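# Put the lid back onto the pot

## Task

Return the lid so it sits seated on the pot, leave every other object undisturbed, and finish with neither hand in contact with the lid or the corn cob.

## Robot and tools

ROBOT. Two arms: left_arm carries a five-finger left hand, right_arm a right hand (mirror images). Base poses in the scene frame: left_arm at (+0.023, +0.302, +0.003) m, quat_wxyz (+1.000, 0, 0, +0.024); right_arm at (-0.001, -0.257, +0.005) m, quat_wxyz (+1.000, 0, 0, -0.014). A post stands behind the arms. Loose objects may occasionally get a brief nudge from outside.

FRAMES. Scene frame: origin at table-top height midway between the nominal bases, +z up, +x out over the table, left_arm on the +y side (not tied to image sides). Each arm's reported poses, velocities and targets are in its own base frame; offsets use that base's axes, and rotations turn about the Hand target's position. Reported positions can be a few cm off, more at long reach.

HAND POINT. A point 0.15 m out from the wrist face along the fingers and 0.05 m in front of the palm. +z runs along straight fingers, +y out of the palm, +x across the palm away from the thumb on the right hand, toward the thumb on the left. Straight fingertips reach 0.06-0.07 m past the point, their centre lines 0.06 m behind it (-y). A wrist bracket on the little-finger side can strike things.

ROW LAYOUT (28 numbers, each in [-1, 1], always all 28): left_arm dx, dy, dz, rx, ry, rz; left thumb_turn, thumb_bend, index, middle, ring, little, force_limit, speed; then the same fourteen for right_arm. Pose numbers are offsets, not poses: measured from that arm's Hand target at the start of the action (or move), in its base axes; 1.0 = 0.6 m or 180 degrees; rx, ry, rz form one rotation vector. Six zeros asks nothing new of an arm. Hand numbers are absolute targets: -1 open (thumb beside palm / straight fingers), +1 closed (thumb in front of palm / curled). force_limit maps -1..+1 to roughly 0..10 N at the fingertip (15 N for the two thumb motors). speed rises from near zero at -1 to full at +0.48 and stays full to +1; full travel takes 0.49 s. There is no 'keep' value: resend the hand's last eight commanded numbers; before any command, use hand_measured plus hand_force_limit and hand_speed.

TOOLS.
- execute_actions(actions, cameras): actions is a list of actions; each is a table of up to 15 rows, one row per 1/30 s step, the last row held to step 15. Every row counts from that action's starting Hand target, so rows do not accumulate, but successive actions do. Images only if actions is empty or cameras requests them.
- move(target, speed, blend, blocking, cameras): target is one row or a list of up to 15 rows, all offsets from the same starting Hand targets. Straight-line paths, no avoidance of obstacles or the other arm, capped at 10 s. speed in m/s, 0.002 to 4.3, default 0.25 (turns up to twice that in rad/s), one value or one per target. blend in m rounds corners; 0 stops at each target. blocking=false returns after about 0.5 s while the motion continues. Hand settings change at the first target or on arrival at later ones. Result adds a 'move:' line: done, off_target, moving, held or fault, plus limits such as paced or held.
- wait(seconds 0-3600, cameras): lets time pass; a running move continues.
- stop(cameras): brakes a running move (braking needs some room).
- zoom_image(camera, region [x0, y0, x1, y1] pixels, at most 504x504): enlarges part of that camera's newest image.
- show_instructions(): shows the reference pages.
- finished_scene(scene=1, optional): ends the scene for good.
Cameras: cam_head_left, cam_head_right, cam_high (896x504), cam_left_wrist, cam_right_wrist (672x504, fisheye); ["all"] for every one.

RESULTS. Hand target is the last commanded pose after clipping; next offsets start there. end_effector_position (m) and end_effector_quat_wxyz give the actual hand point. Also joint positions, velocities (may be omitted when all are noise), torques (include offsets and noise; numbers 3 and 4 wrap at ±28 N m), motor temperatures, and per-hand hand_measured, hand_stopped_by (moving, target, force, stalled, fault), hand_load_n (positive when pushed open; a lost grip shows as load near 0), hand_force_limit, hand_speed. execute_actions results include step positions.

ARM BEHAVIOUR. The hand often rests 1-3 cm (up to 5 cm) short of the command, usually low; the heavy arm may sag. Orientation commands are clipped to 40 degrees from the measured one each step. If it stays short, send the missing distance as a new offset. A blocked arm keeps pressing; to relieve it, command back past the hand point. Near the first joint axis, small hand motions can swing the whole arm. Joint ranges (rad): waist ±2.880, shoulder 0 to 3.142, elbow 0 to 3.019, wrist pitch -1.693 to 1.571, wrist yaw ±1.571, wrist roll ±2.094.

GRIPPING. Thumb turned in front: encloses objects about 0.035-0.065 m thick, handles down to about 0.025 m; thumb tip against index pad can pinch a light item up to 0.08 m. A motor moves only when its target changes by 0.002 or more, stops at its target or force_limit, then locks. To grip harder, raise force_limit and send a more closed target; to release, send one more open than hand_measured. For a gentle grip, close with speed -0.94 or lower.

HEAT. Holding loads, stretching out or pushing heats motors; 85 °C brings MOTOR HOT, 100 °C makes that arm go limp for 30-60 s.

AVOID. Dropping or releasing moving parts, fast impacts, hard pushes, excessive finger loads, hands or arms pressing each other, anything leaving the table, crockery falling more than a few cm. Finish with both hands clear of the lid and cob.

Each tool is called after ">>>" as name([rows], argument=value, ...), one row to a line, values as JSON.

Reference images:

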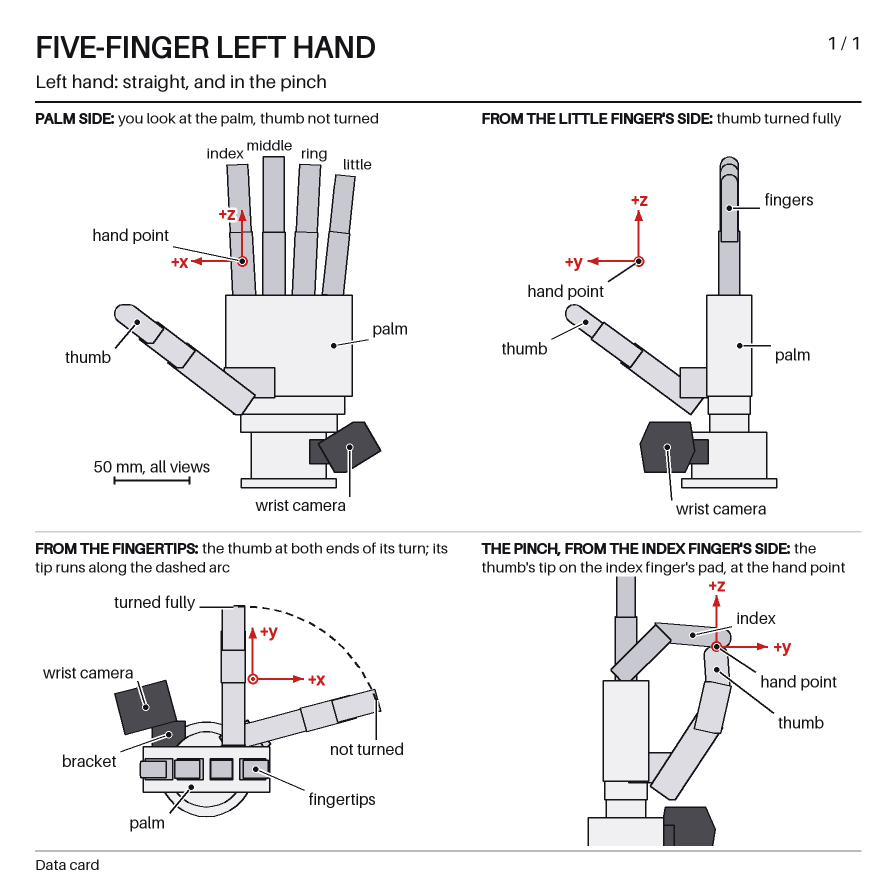

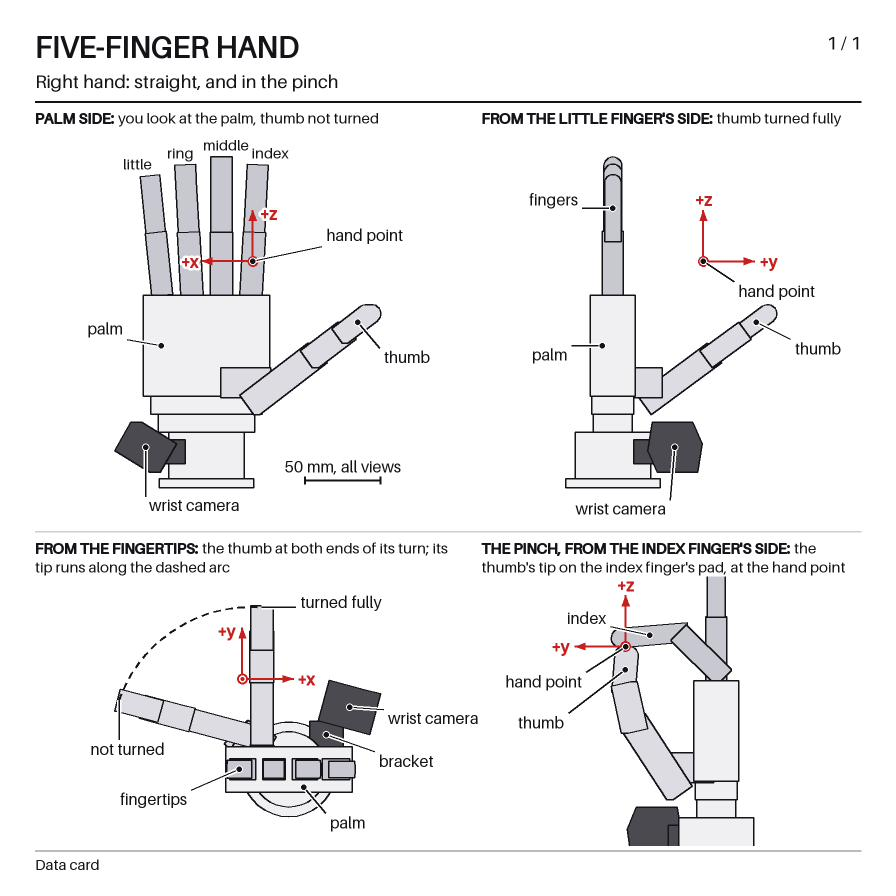

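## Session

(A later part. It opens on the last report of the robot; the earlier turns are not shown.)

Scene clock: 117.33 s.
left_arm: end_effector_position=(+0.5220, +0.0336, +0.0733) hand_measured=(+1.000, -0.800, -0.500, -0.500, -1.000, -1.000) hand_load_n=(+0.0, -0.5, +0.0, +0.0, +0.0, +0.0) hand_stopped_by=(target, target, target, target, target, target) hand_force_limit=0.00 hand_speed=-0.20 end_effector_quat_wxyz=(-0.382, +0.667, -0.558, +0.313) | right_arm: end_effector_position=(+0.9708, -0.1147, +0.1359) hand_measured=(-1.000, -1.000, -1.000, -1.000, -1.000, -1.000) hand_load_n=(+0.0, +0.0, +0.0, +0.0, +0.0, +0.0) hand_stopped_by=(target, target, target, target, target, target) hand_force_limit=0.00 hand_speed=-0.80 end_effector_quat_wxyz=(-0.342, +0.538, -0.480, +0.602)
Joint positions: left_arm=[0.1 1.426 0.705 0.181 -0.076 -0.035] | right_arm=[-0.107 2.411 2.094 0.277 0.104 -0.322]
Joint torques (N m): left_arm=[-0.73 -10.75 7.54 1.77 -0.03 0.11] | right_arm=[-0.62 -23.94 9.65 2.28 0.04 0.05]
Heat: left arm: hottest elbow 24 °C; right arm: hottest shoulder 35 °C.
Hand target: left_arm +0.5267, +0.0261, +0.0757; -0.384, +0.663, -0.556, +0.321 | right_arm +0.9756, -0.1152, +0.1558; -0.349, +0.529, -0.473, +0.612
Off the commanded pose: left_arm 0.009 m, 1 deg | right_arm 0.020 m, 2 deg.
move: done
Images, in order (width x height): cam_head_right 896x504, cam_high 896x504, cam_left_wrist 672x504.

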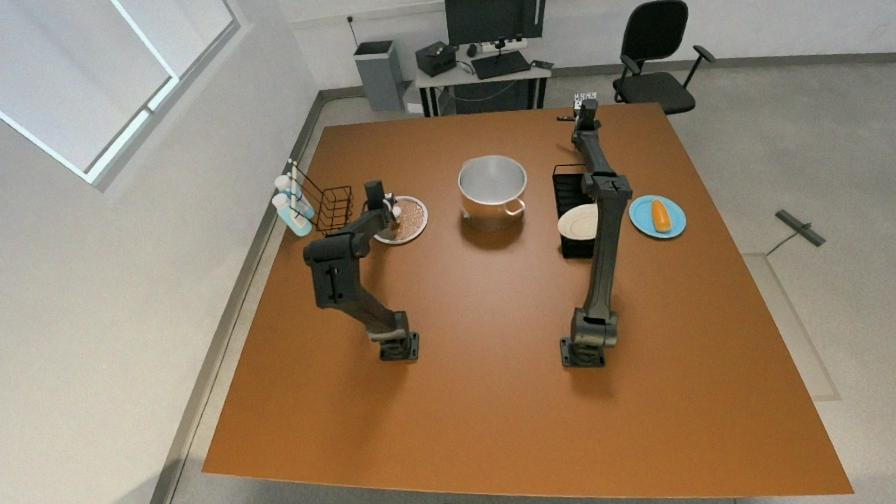

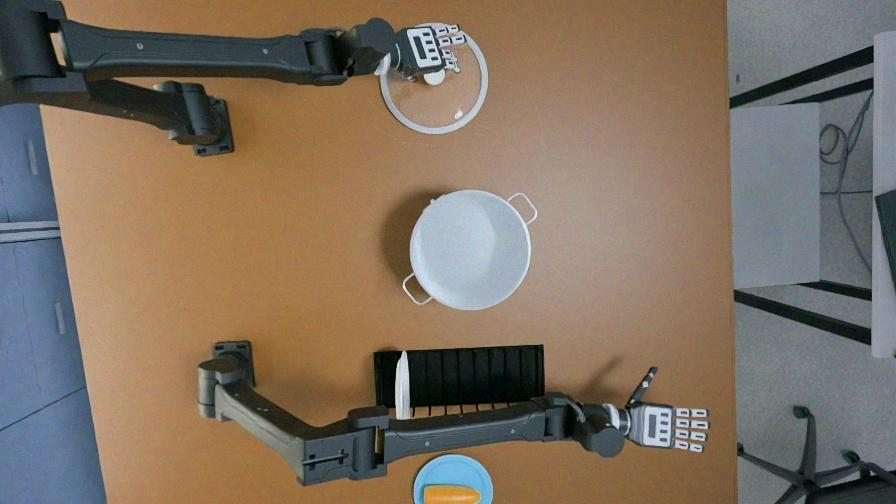

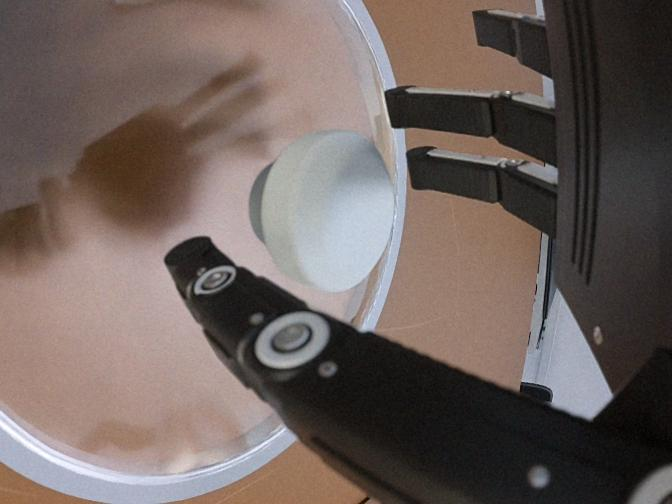

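>>> move(target=[-0.004,0.0,-0.016,0,0,0,1,-0.8,-0.5,-0.5,-1,-1,0,-0.2,0,0,0,0,0,0,-1,-1,-1,-1,-1,-1,0,-0.8], speed=0.1, cameras=["cam_high","cam_head_right","cam_left_wrist"])

>>> zoom_image(camera="cam_high", region=[340, 0, 540, 130])

>>> zoom_image(camera="cam_head_right", region=[370, 180, 430, 230])

Scene clock: 122.17 s.
left_arm: end_effector_position=(+0.5209, +0.0335, +0.0668) hand_measured=(+1.000, -0.800, -0.500, -0.500, -1.000, -1.000) hand_load_n=(+0.0, +0.0, +0.0, +0.0, +0.0, +0.0) hand_stopped_by=(target, target, target, target, target, target) hand_force_limit=0.00 hand_speed=-0.20 end_effector_quat_wxyz=(-0.384, +0.666, -0.557, +0.315) | right_arm: end_effector_position=(+0.9708, -0.1147, +0.1359) hand_measured=(-1.000, -1.000, -1.000, -1.000, -1.000, -1.000) hand_load_n=(+0.0, +0.0, +0.0, +0.0, +0.0, +0.0) hand_stopped_by=(target, target, target, target, target, target) hand_force_limit=0.00 hand_speed=-0.80 end_effector_quat_wxyz=(-0.342, +0.538, -0.480, +0.602)
Joint positions: left_arm=[0.1 1.438 0.69 0.215 -0.076 -0.035] | right_arm=[-0.107 2.411 2.094 0.277 0.104 -0.322]
Joint torques (N m): left_arm=[-0.73 -10.23 7.21 1.61 -0.02 0.06] | right_arm=[-0.56 -24.06 9.65 2.28 0.04 0.06]
Heat: left arm: hottest elbow 24 °C; right arm: hottest shoulder 35 °C.
Hand target: left_arm +0.5243, +0.0261, +0.0660; -0.384, +0.663, -0.556, +0.321 | right_arm +0.9756, -0.1152, +0.1558; -0.349, +0.529, -0.473, +0.612
Off the commanded pose: left_arm 0.008 m, 1 deg | right_arm 0.020 m, 2 deg.
move: done
Images, in order (width x height): cam_head_right 896x504, cam_high 896x504, cam_left_wrist 672x504.

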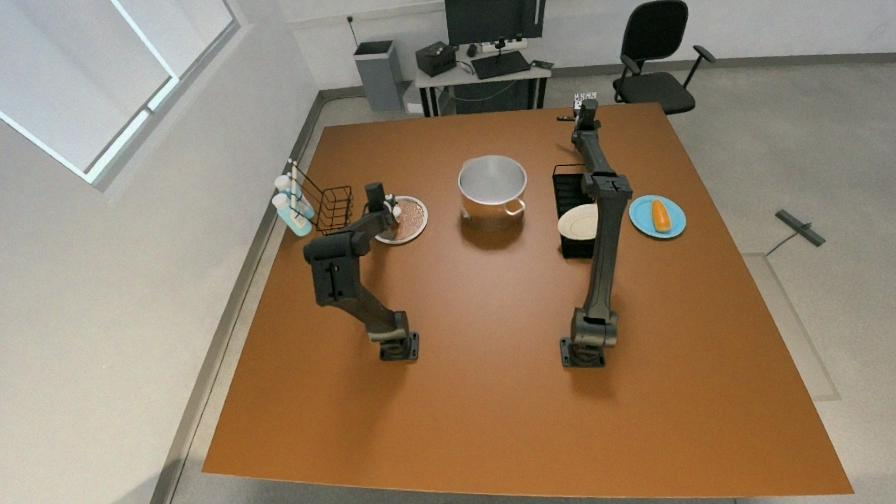

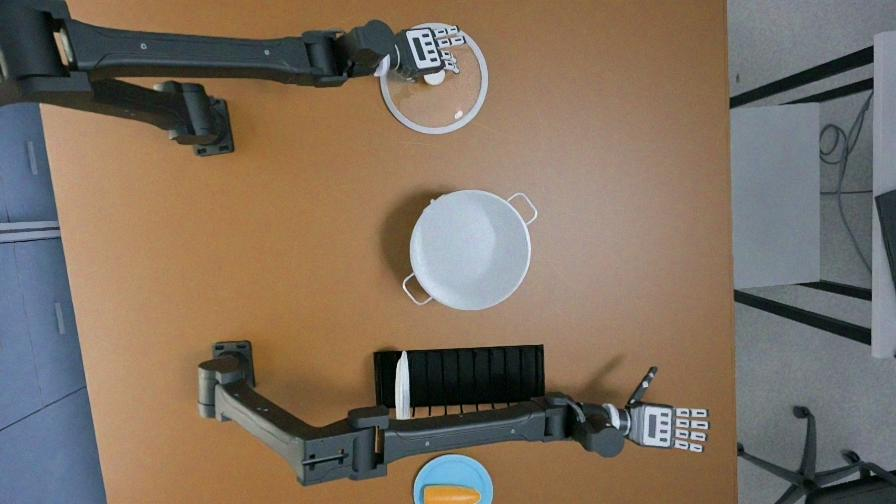

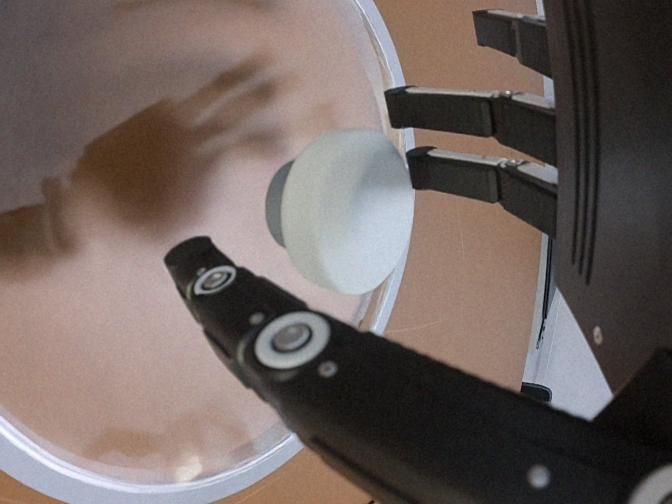

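Scaled by 2.520 from the camera's image (finer frame: 1280x720).

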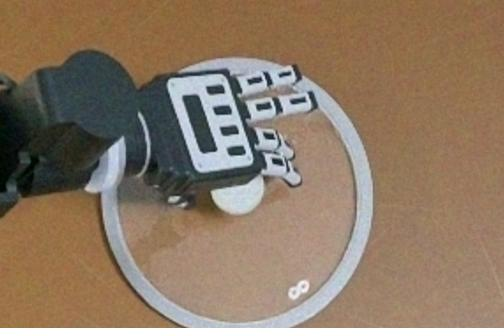

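Scaled by 8.400 from the camera's image (finer frame: 1280x720).

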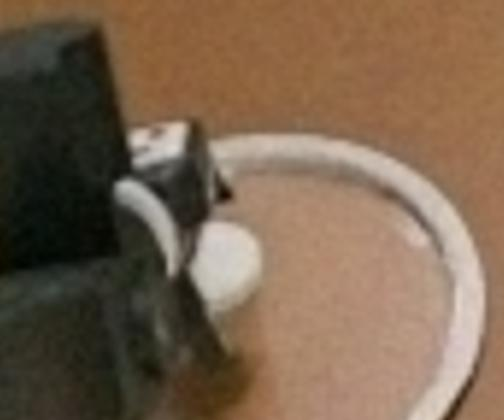

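>>> move(target=[0,0,0,0,0,0,1,0.1,0.2,0.2,-1,-1,-0.5,-0.9,0,0,0,0,0,0,-1,-1,-1,-1,-1,-1,0,-0.8], cameras=["cam_high","cam_head_right","cam_left_wrist"])

>>> zoom_image(camera="cam_high", region=[340, 0, 540, 130])

Scene clock: 126.87 s.
left_arm: end_effector_position=(+0.5211, +0.0335, +0.0663) hand_measured=(+1.000, -0.578, -0.074, -0.046, -1.000, -1.000) hand_load_n=(+0.5, +5.0, +1.5, +3.0, +0.0, -0.5) hand_stopped_by=(target, force, force, force, target, target) hand_force_limit=-0.50 hand_speed=-0.90 end_effector_quat_wxyz=(-0.384, +0.666, -0.556, +0.315) | right_arm: end_effector_position=(+0.9708, -0.1147, +0.1359) hand_measured=(-1.000, -1.000, -1.000, -1.000, -1.000, -1.000) hand_load_n=(+0.0, +0.0, +0.0, +0.0, +0.0, +0.0) hand_stopped_by=(target, target, target, target, target, target) hand_force_limit=0.00 hand_speed=-0.80 end_effector_quat_wxyz=(-0.342, +0.538, -0.480, +0.602)
Joint positions: left_arm=[0.1 1.439 0.69 0.216 -0.076 -0.036] | right_arm=[-0.107 2.411 2.094 0.277 0.104 -0.322]
Joint torques (N m): left_arm=[-1.14 -10.58 7.21 1.76 0 0.08] | right_arm=[-0.56 -24 9.65 2.26 0.03 0.06]
Heat: left arm: hottest elbow 24 °C; right arm: hottest shoulder 35 °C.
Hand target: left_arm +0.5243, +0.0260, +0.0660; -0.384, +0.663, -0.556, +0.321 | right_arm +0.9756, -0.1152, +0.1558; -0.349, +0.529, -0.473, +0.612
Off the commanded pose: left_arm 0.008 m, 1 deg | right_arm 0.020 m, 2 deg.
move: done
Images, in order (width x height): cam_head_right 896x504, cam_high 896x504, cam_left_wrist 672x504.

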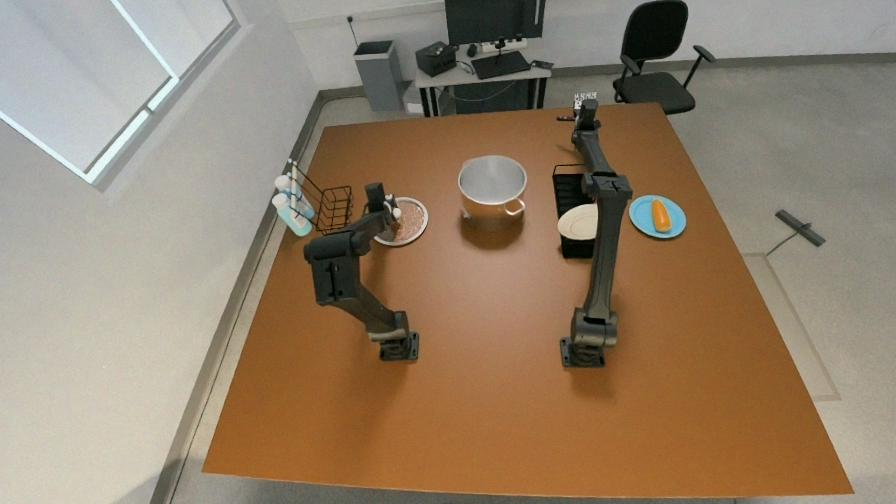

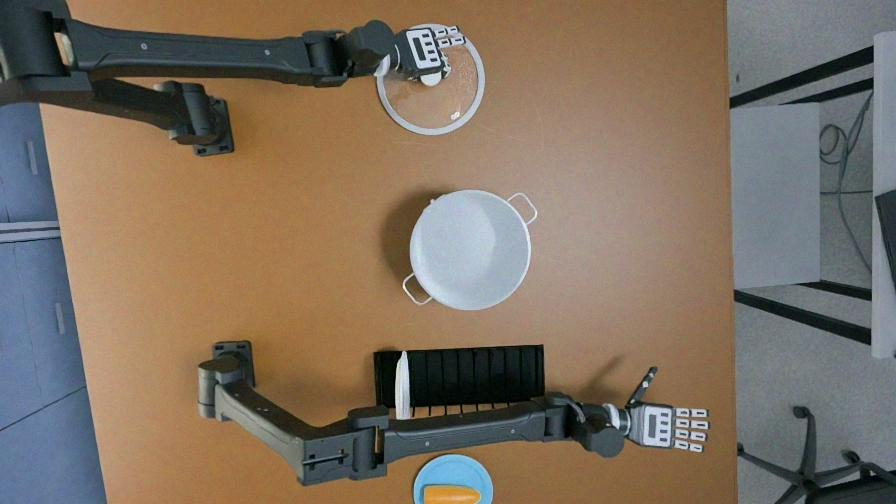

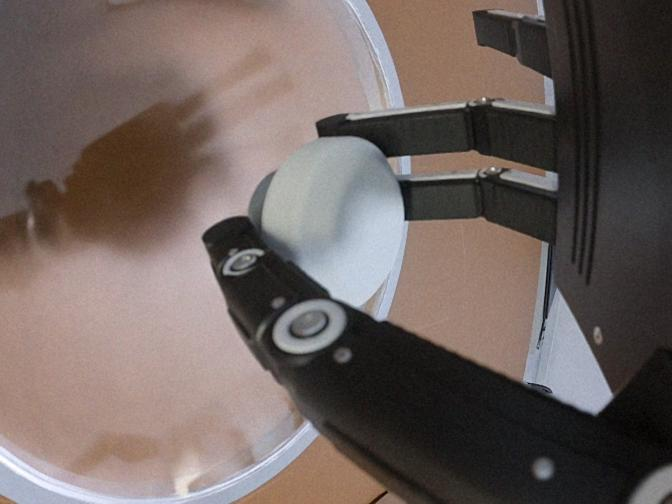

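Scaled by 2.520 from the camera's image (finer frame: 1280x720).

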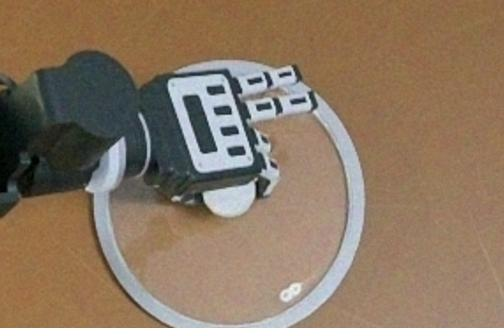

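>>> move(target=[0,0,0,0,0,0,1,-0.8,-0.5,-0.5,-1,-1,-0.5,-0.6,0,0,0,0,0,0,-1,-1,-1,-1,-1,-1,0,-0.8])

>>> move(target=[-0.003,-0.022,-0.002,0,0,0,1,-0.8,-0.5,-0.5,-1,-1,-0.5,-0.6,0,0,0,0,0,0,-1,-1,-1,-1,-1,-1,0,-0.8], speed=0.1, cameras=["cam_high","cam_head_right","cam_left_wrist"])

>>> zoom_image(camera="cam_high", region=[340, 0, 540, 130])

Scene clock: 129.93 s.
left_arm: end_effector_position=(+0.5209, +0.0335, +0.0661) hand_measured=(+1.000, -0.800, -0.500, -0.500, -1.000, -1.000) hand_load_n=(+0.0, +0.0, +0.0, +0.0, +0.0, +0.0) hand_stopped_by=(target, target, target, target, target, target) hand_force_limit=-0.50 hand_speed=-0.60 end_effector_quat_wxyz=(-0.384, +0.666, -0.557, +0.315) | right_arm: end_effector_position=(+0.9708, -0.1147, +0.1359) hand_measured=(-1.000, -1.000, -1.000, -1.000, -1.000, -1.000) hand_load_n=(+0.0, +0.0, +0.0, +0.0, -0.5, +0.0) hand_stopped_by=(target, target, target, target, target, target) hand_force_limit=0.00 hand_speed=-0.80 end_effector_quat_wxyz=(-0.342, +0.538, -0.480, +0.602)
Joint positions: left_arm=[0.1 1.439 0.69 0.216 -0.076 -0.036] | right_arm=[-0.107 2.411 2.094 0.277 0.104 -0.322]
Joint torques (N m): left_arm=[-0.5 -10.17 7.21 1.76 0 0.07] | right_arm=[-0.62 -23.94 9.66 2.28 0.04 0.05]
Heat: left arm: hottest elbow 24 °C; right arm: hottest shoulder 35 °C.
Hand target: left_arm +0.5243, +0.0260, +0.0660; -0.384, +0.663, -0.557, +0.321 | right_arm +0.9756, -0.1152, +0.1558; -0.349, +0.529, -0.473, +0.612
Off the commanded pose: left_arm 0.008 m, 1 deg | right_arm 0.020 m, 2 deg.
move: done

Scene clock: 130.60 s.
left_arm: end_effector_position=(+0.5190, +0.0182, +0.0629) hand_measured=(+1.000, -0.800, -0.500, -0.500, -1.000, -1.000) hand_load_n=(+0.0, +0.0, +0.0, +0.0, +0.0, +0.0) hand_stopped_by=(target, target, target, target, target, target) hand_force_limit=-0.50 hand_speed=-0.60 end_effector_quat_wxyz=(-0.382, +0.666, -0.559, +0.314) | right_arm: end_effector_position=(+0.9708, -0.1147, +0.1359) hand_measured=(-1.000, -1.000, -1.000, -1.000, -1.000, -1.000) hand_load_n=(+0.0, +0.0, +0.0, -0.5, +0.0, -0.5) hand_stopped_by=(target, target, target, target, target, target) hand_force_limit=0.00 hand_speed=-0.80 end_effector_quat_wxyz=(-0.342, +0.538, -0.480, +0.602)
Joint positions: left_arm=[0.062 1.439 0.682 0.217 -0.105 -0.052] | right_arm=[-0.107 2.411 2.094 0.277 0.104 -0.322]
Joint torques (N m): left_arm=[-0.5 -10.29 7.24 1.65 -0.01 0.02] | right_arm=[-0.62 -23.88 9.66 2.28 0.03 0.06]
Heat: left arm: hottest elbow 24 °C; right arm: hottest shoulder 35 °C.
Hand target: left_arm +0.5224, +0.0129, +0.0647; -0.384, +0.663, -0.556, +0.321 | right_arm +0.9756, -0.1152, +0.1558; -0.349, +0.529, -0.473, +0.612
Off the commanded pose: left_arm 0.007 m, 1 deg | right_arm 0.020 m, 2 deg.
move: done
Images, in order (width x height): cam_head_right 896x504, cam_high 896x504, cam_left_wrist 672x504.

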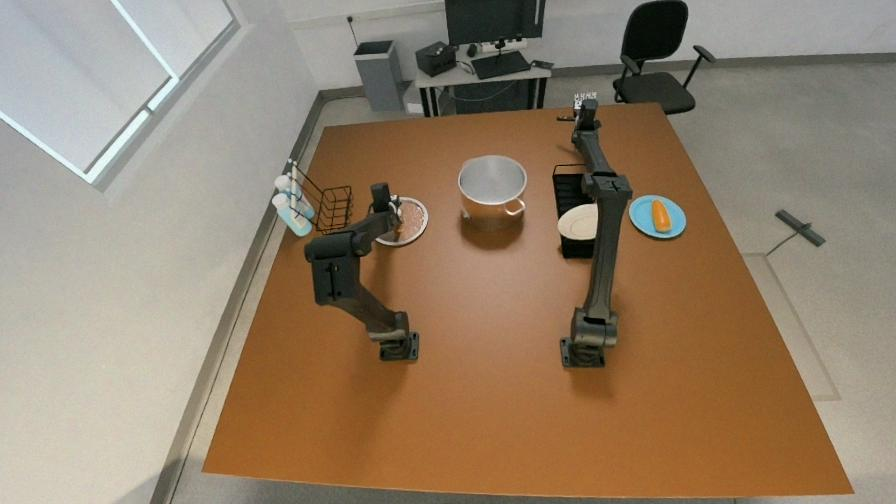

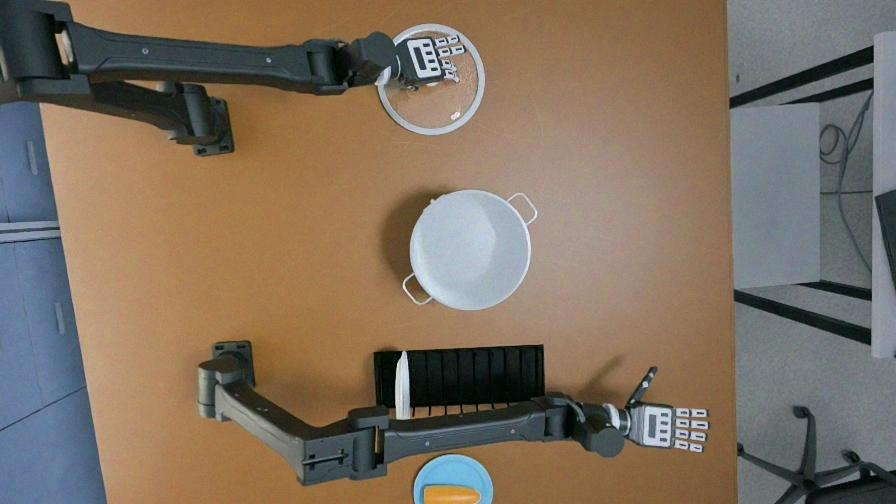

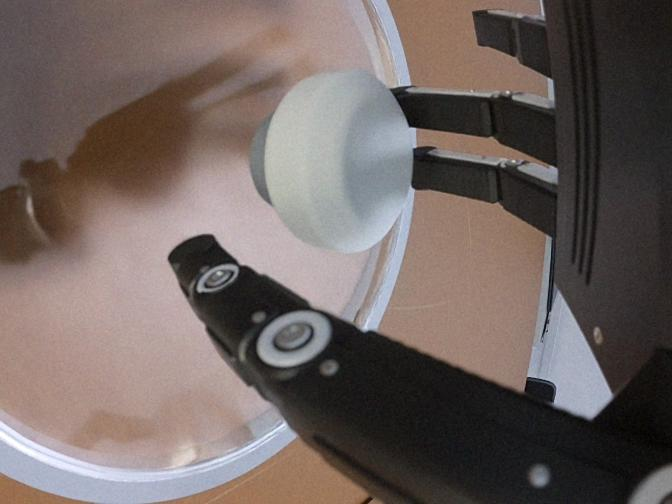

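Scaled by 2.520 from the camera's image (finer frame: 1280x720).

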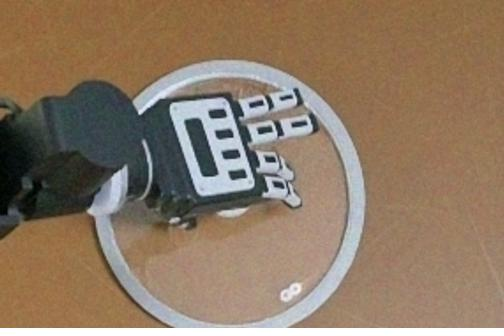

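>>> move(target=[0,0,0,0,0,0,1,0.1,0.2,0.2,-1,-1,-0.5,-0.9,0,0,0,0,0,0,-1,-1,-1,-1,-1,-1,0,-0.8], cameras=["cam_high","cam_head_right","cam_left_wrist"])

>>> zoom_image(camera="cam_high", region=[340, 0, 540, 130])

Scene clock: 134.53 s.
left_arm: end_effector_position=(+0.5197, +0.0183, +0.0636) hand_measured=(+1.000, -0.558, +0.058, -0.054, -1.000, -1.000) hand_load_n=(+0.0, +4.5, +2.5, +3.0, +0.0, +0.0) hand_stopped_by=(target, force, force, force, target, target) hand_force_limit=-0.50 hand_speed=-0.90 end_effector_quat_wxyz=(-0.383, +0.665, -0.558, +0.315) | right_arm: end_effector_position=(+0.9708, -0.1147, +0.1359) hand_measured=(-1.000, -1.000, -1.000, -1.000, -1.000, -1.000) hand_load_n=(+0.0, +0.0, +0.0, +0.0, +0.0, +0.0) hand_stopped_by=(target, target, target, target, target, target) hand_force_limit=0.00 hand_speed=-0.80 end_effector_quat_wxyz=(-0.342, +0.538, -0.480, +0.602)
Joint positions: left_arm=[0.062 1.439 0.682 0.221 -0.106 -0.053] | right_arm=[-0.107 2.411 2.094 0.277 0.104 -0.322]
Joint torques (N m): left_arm=[-0.32 -10.46 7.16 1.59 0.01 0.08] | right_arm=[-0.5 -24 9.65 2.28 0.04 0.06]
Heat: left arm: hottest elbow 24 °C; right arm: hottest shoulder 35 °C.
Hand target: left_arm +0.5224, +0.0130, +0.0648; -0.384, +0.663, -0.556, +0.321 | right_arm +0.9756, -0.1152, +0.1558; -0.349, +0.529, -0.473, +0.612
Off the commanded pose: left_arm 0.006 m, 1 deg | right_arm 0.020 m, 2 deg.
move: done
Images, in order (width x height): cam_head_right 896x504, cam_high 896x504, cam_left_wrist 672x504.

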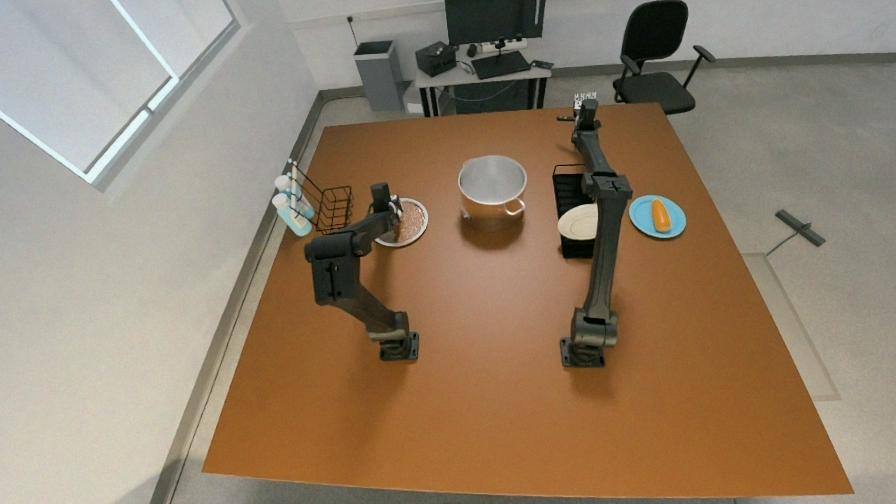

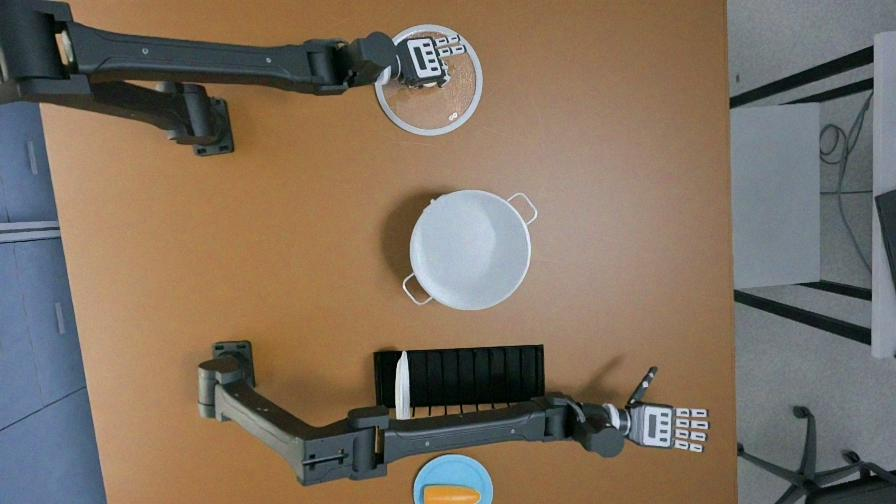

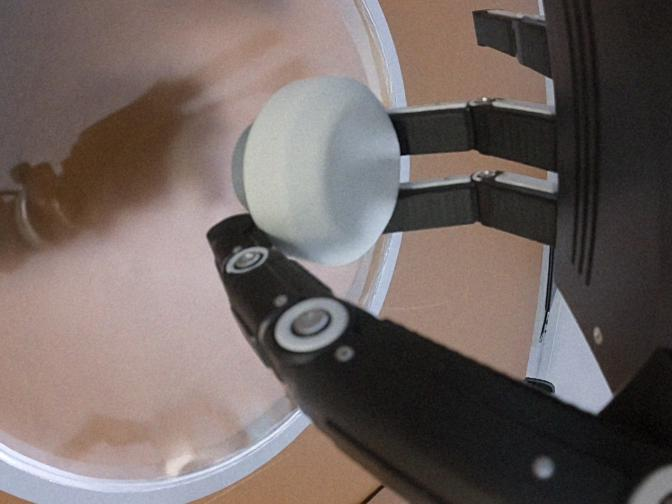

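Scaled by 2.520 from the camera's image (finer frame: 1280x720).

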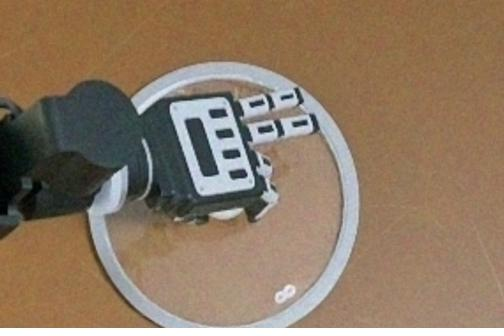

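>>> move(target=[0,0,0,0,0,0,1,0.2,0.4,0.3,-1,-1,0.1,-0.9,0,0,0,0,0,0,-1,-1,-1,-1,-1,-1,0,-0.8], cameras=["cam_left_wrist"])

Scene clock: 136.40 s.
left_arm: end_effector_position=(+0.5197, +0.0183, +0.0636) hand_measured=(+1.000, -0.552, +0.082, -0.038, -1.000, -1.000) hand_load_n=(+0.5, +9.5, +5.5, +5.5, +0.0, +0.0) hand_stopped_by=(target, force, force, force, target, target) hand_force_limit=0.10 hand_speed=-0.90 end_effector_quat_wxyz=(-0.383, +0.665, -0.558, +0.315) | right_arm: end_effector_position=(+0.9708, -0.1147, +0.1359) hand_measured=(-1.000, -1.000, -1.000, -1.000, -1.000, -1.000) hand_load_n=(-0.5, +0.0, +0.0, +0.0, +0.0, +0.0) hand_stopped_by=(target, target, target, target, target, target) hand_force_limit=0.00 hand_speed=-0.80 end_effector_quat_wxyz=(-0.342, +0.538, -0.480, +0.602)
Joint positions: left_arm=[0.062 1.439 0.682 0.221 -0.106 -0.053] | right_arm=[-0.107 2.411 2.094 0.277 0.104 -0.322]
Joint torques (N m): left_arm=[-0.79 -10.05 7.23 1.69 -0.02 0.06] | right_arm=[-0.56 -23.94 9.66 2.28 0.04 0.06]
Heat: left arm: hottest elbow 25 °C; right arm: hottest shoulder 35 °C.
Hand target: left_arm +0.5224, +0.0130, +0.0648; -0.384, +0.663, -0.556, +0.321 | right_arm +0.9756, -0.1152, +0.1558; -0.349, +0.529, -0.473, +0.612
Off the commanded pose: left_arm 0.006 m, 1 deg | right_arm 0.020 m, 2 deg.
move: done

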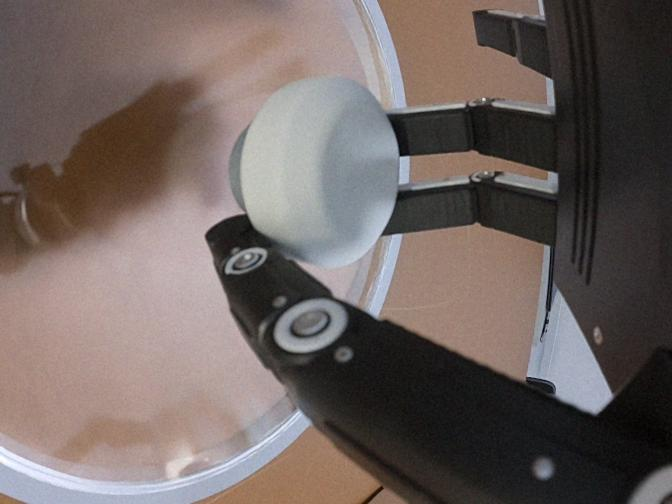

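>>> move(target=[0,0,0.1,0,0,0,1,0.2,0.4,0.3,-1,-1,0.1,-0.9,0,0,0,0,0,0,-1,-1,-1,-1,-1,-1,0,-0.8], speed=0.08, cameras=["cam_high","cam_head_right","cam_left_wrist"])

>>> zoom_image(camera="cam_head_right", region=[340, 160, 560, 260])

Scene clock: 138.80 s.
left_arm: end_effector_position=(+0.4901, +0.0165, +0.0732) hand_measured=(+1.000, -0.554, +0.082, -0.038, -1.000, -1.000) hand_load_n=(+0.5, +10.5, +4.5, +5.0, +0.0, +0.0) hand_stopped_by=(target, force, force, force, target, target) hand_force_limit=0.10 hand_speed=-0.90 end_effector_quat_wxyz=(-0.354, +0.681, -0.575, +0.284) | right_arm: end_effector_position=(+0.9708, -0.1147, +0.1359) hand_measured=(-1.000, -1.000, -1.000, -1.000, -1.000, -1.000) hand_load_n=(+0.0, +0.0, +0.0, +0.0, +0.0, -0.5) hand_stopped_by=(target, target, target, target, target, target) hand_force_limit=0.00 hand_speed=-0.80 end_effector_quat_wxyz=(-0.342, +0.538, -0.480, +0.602)
Joint positions: left_arm=[0.062 1.349 0.689 0.027 -0.106 -0.053] | right_arm=[-0.107 2.411 2.094 0.277 0.104 -0.322]
Joint torques (N m): left_arm=[-0.38 -12.92 13.27 1.18 0.03 0.04] | right_arm=[-0.56 -23.94 9.65 2.28 0.03 0.06]
Heat: left arm: hottest elbow 25 °C; right arm: hottest shoulder 35 °C.
Hand target: left_arm +0.5225, +0.0130, +0.1249; -0.384, +0.663, -0.556, +0.321 | right_arm +0.9756, -0.1152, +0.1558; -0.349, +0.529, -0.473, +0.612
Off the commanded pose: left_arm 0.061 m, 6 deg | right_arm 0.020 m, 2 deg.
move: off_target (left_arm)
Images, in order (width x height): cam_head_right 896x504, cam_high 896x504, cam_left_wrist 672x504.

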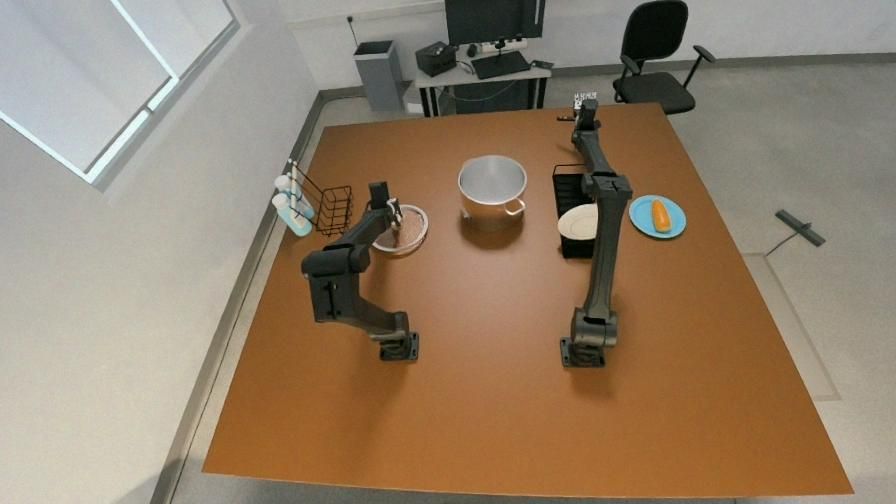

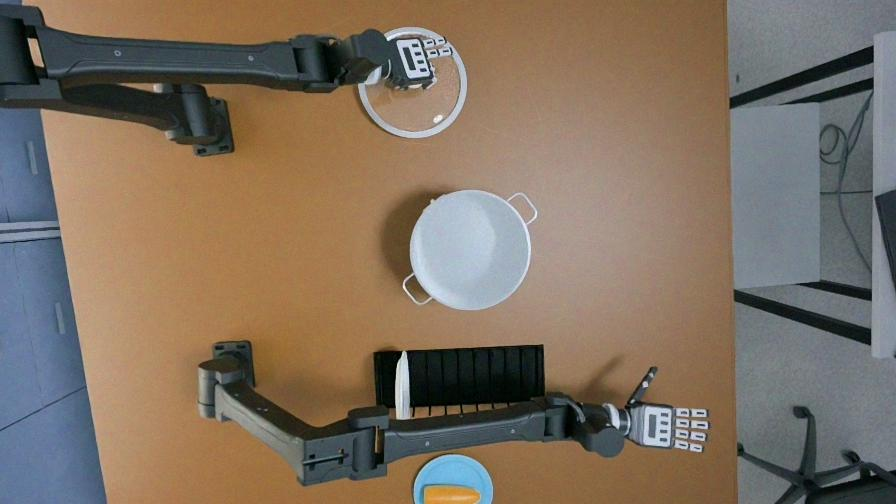

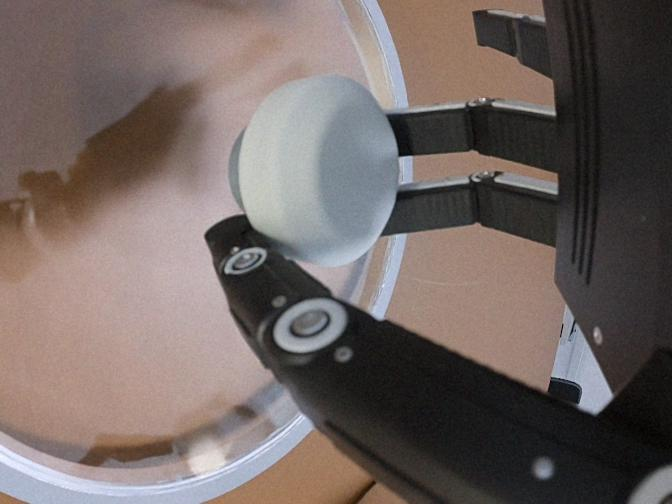

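Scaled by 2.291 from the camera's image (finer frame: 1280x720).

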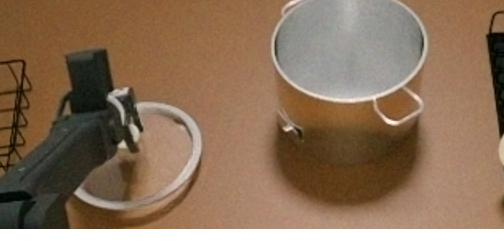

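>>> move(target=[0.03,0,0.1,0,0,0,1,0.2,0.4,0.3,-1,-1,0.1,-0.9,0,0,0,0,0,0,-1,-1,-1,-1,-1,-1,0,-0.8], speed=0.08, cameras=["cam_high","cam_head_right","cam_left_wrist"])

>>> zoom_image(camera="cam_head_right", region=[340, 160, 560, 260])

Scene clock: 142.43 s.
left_arm: end_effector_position=(+0.5088, +0.0177, +0.1236) hand_measured=(+1.000, -0.554, +0.082, -0.038, -1.000, -1.000) hand_load_n=(+0.0, +9.5, +4.0, +5.5, +0.0, +0.0) hand_stopped_by=(target, force, force, force, target, target) hand_force_limit=0.10 hand_speed=-0.90 end_effector_quat_wxyz=(-0.349, +0.683, -0.578, +0.279) | right_arm: end_effector_position=(+0.9708, -0.1147, +0.1359) hand_measured=(-1.000, -1.000, -1.000, -1.000, -1.000, -1.000) hand_load_n=(+0.0, +0.0, +0.0, -0.5, +0.0, +0.0) hand_stopped_by=(target, target, target, target, target, target) hand_force_limit=0.00 hand_speed=-0.80 end_effector_quat_wxyz=(-0.342, +0.538, -0.480, +0.602)
Joint positions: left_arm=[0.062 1.315 0.824 -0.158 -0.106 -0.053] | right_arm=[-0.107 2.411 2.094 0.277 0.104 -0.322]
Joint torques (N m): left_arm=[-0.38 -13.39 14.82 1.36 -0.03 0.08] | right_arm=[-0.5 -23.94 9.65 2.28 0.04 0.05]
Motor temperatures (°C): left_arm=[18 18 25 20 20 22] | right_arm=[22 36 30 19 21 18]
Heat: left arm: hottest elbow 25 °C; right arm: hottest shoulder 36 °C.
Hand target: left_arm +0.5405, +0.0130, +0.1848; -0.384, +0.663, -0.556, +0.321 | right_arm +0.9756, -0.1152, +0.1558; -0.349, +0.529, -0.473, +0.612
Off the commanded pose: left_arm 0.069 m, 7 deg | right_arm 0.020 m, 2 deg.
move: off_target (left_arm)
Images, in order (width x height): cam_head_right 896x504, cam_high 896x504, cam_left_wrist 672x504.

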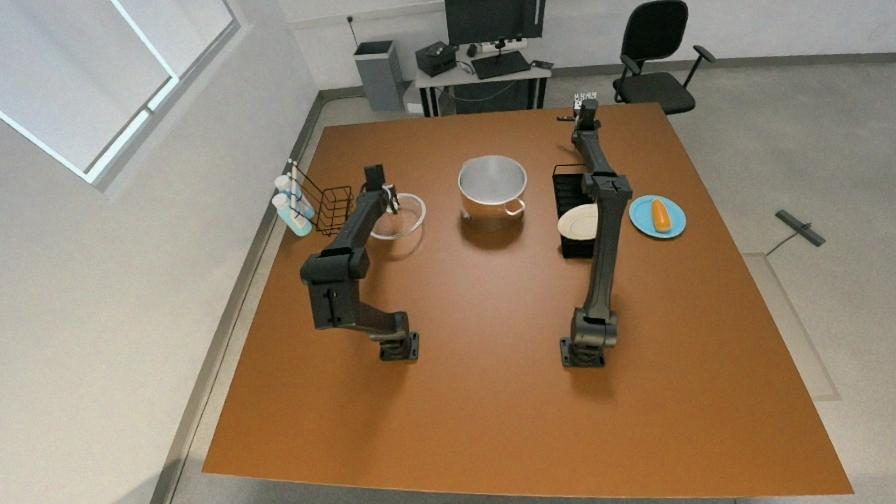

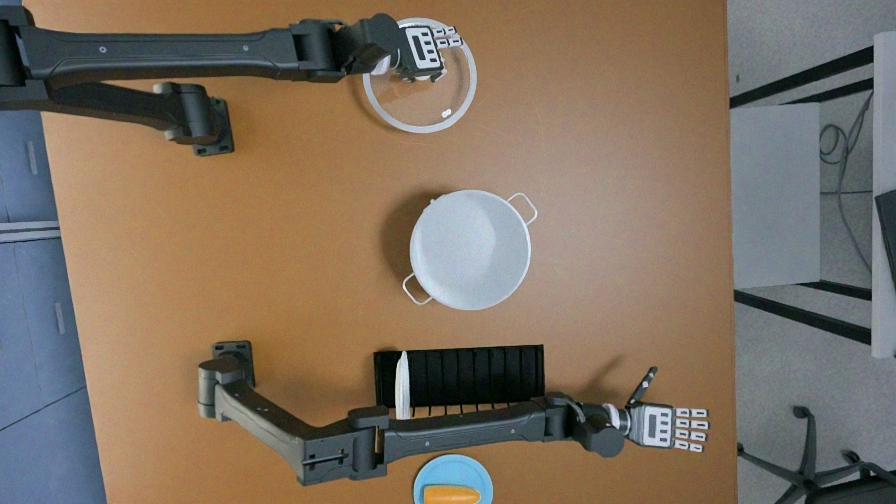

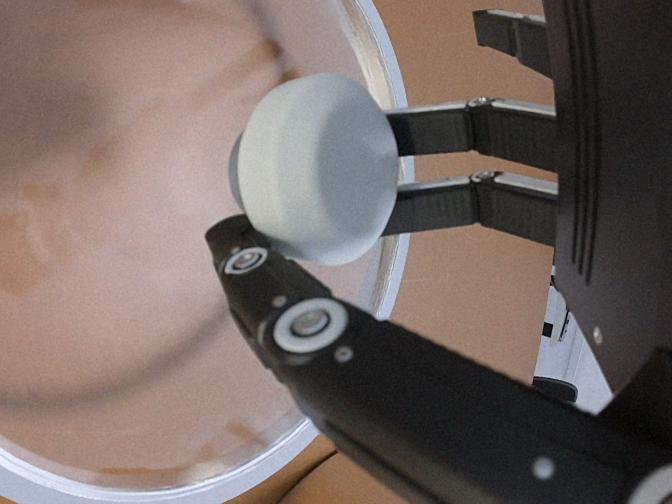

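Scaled by 2.291 from the camera's image (finer frame: 1280x720).

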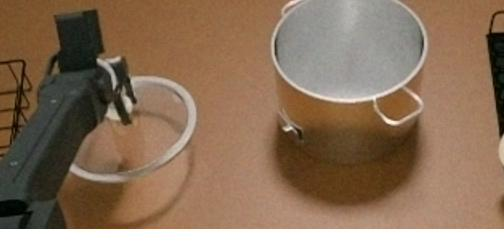

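>>> zoom_image(camera="cam_high", region=[340, 0, 500, 150])

Scaled by 3.150 from the camera's image (finer frame: 1280x720).

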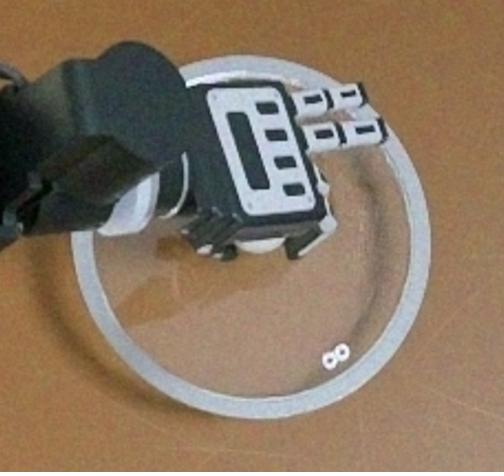

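>>> move(target=[0,0,0.25,0.0068,-0.0349,0,1,0.2,0.4,0.3,-1,-1,0.1,-0.9,0,0,0,0,0,0,-1,-1,-1,-1,-1,-1,0,-0.8], speed=0.12, cameras=["cam_high","cam_head_right","cam_left_wrist"])

Scene clock: 158.50 s.
left_arm: end_effector_position=(+0.5227, +0.0195, +0.2669) hand_measured=(+1.000, -0.554, +0.082, -0.038, -1.000, -1.000) hand_load_n=(+0.0, +9.5, +4.0, +5.0, +0.0, +0.0) hand_stopped_by=(target, force, force, force, target, target) hand_force_limit=0.10 hand_speed=-0.90 end_effector_quat_wxyz=(-0.385, +0.667, -0.557, +0.310) | right_arm: end_effector_position=(+0.9708, -0.1147, +0.1359) hand_measured=(-1.000, -1.000, -1.000, -1.000, -1.000, -1.000) hand_load_n=(+0.0, +0.0, +0.0, +0.0, -0.5, +0.0) hand_stopped_by=(target, target, target, target, target, target) hand_force_limit=0.00 hand_speed=-0.80 end_effector_quat_wxyz=(-0.342, +0.538, -0.480, +0.602)
Joint positions: left_arm=[0.059 1.185 1.053 -0.409 -0.118 -0.053] | right_arm=[-0.107 2.411 2.094 0.277 0.104 -0.322]
Joint torques (N m): left_arm=[-1.03 -12.28 16.39 1.54 -0.06 0.17] | right_arm=[-0.56 -24 9.65 2.29 0.04 0.06]
Heat: left arm: hottest elbow 28 °C; right arm: hottest shoulder 36 °C.
Hand target: left_arm +0.5405, +0.0129, +0.3348; -0.421, +0.641, -0.538, +0.351 | right_arm +0.9756, -0.1152, +0.1558; -0.349, +0.529, -0.473, +0.612
Off the commanded pose: left_arm 0.070 m, 7 deg | right_arm 0.020 m, 2 deg.
move: off_target (left_arm)
Images, in order (width x height): cam_head_right 896x504, cam_high 896x504, cam_left_wrist 672x504.

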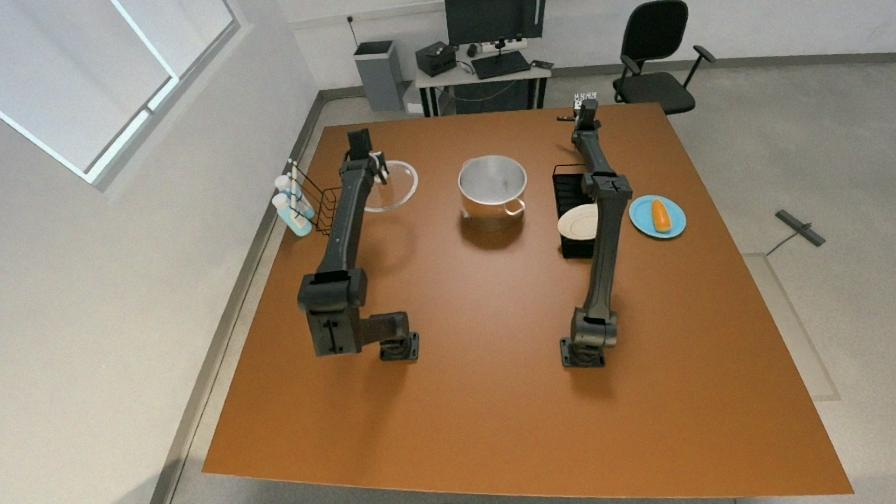

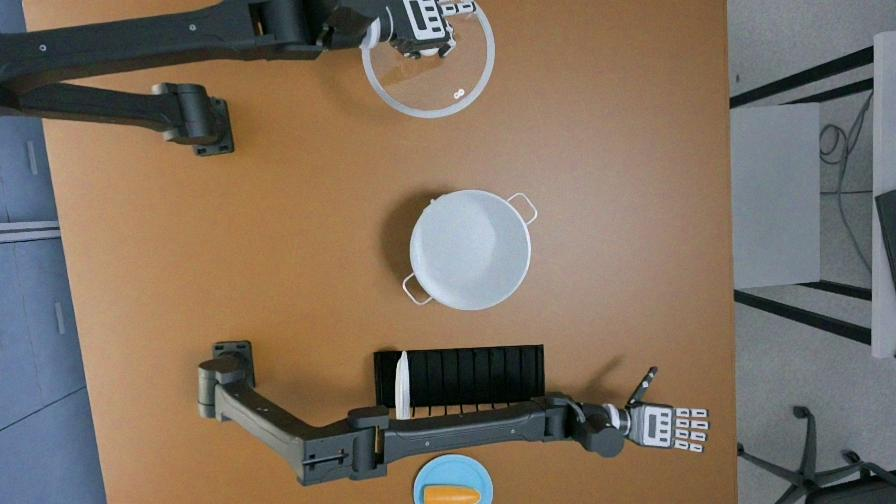

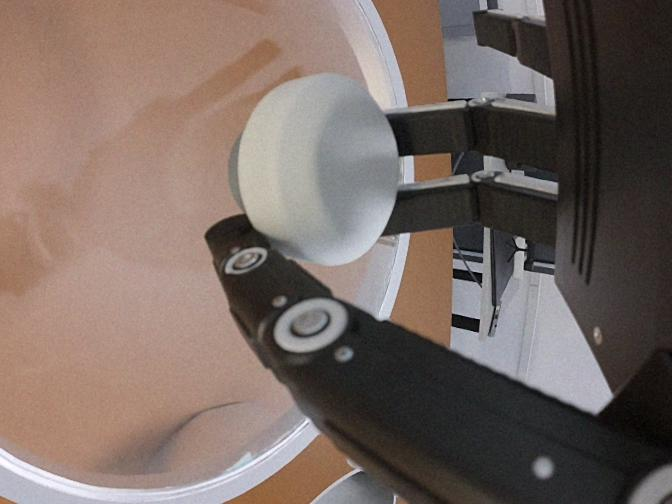

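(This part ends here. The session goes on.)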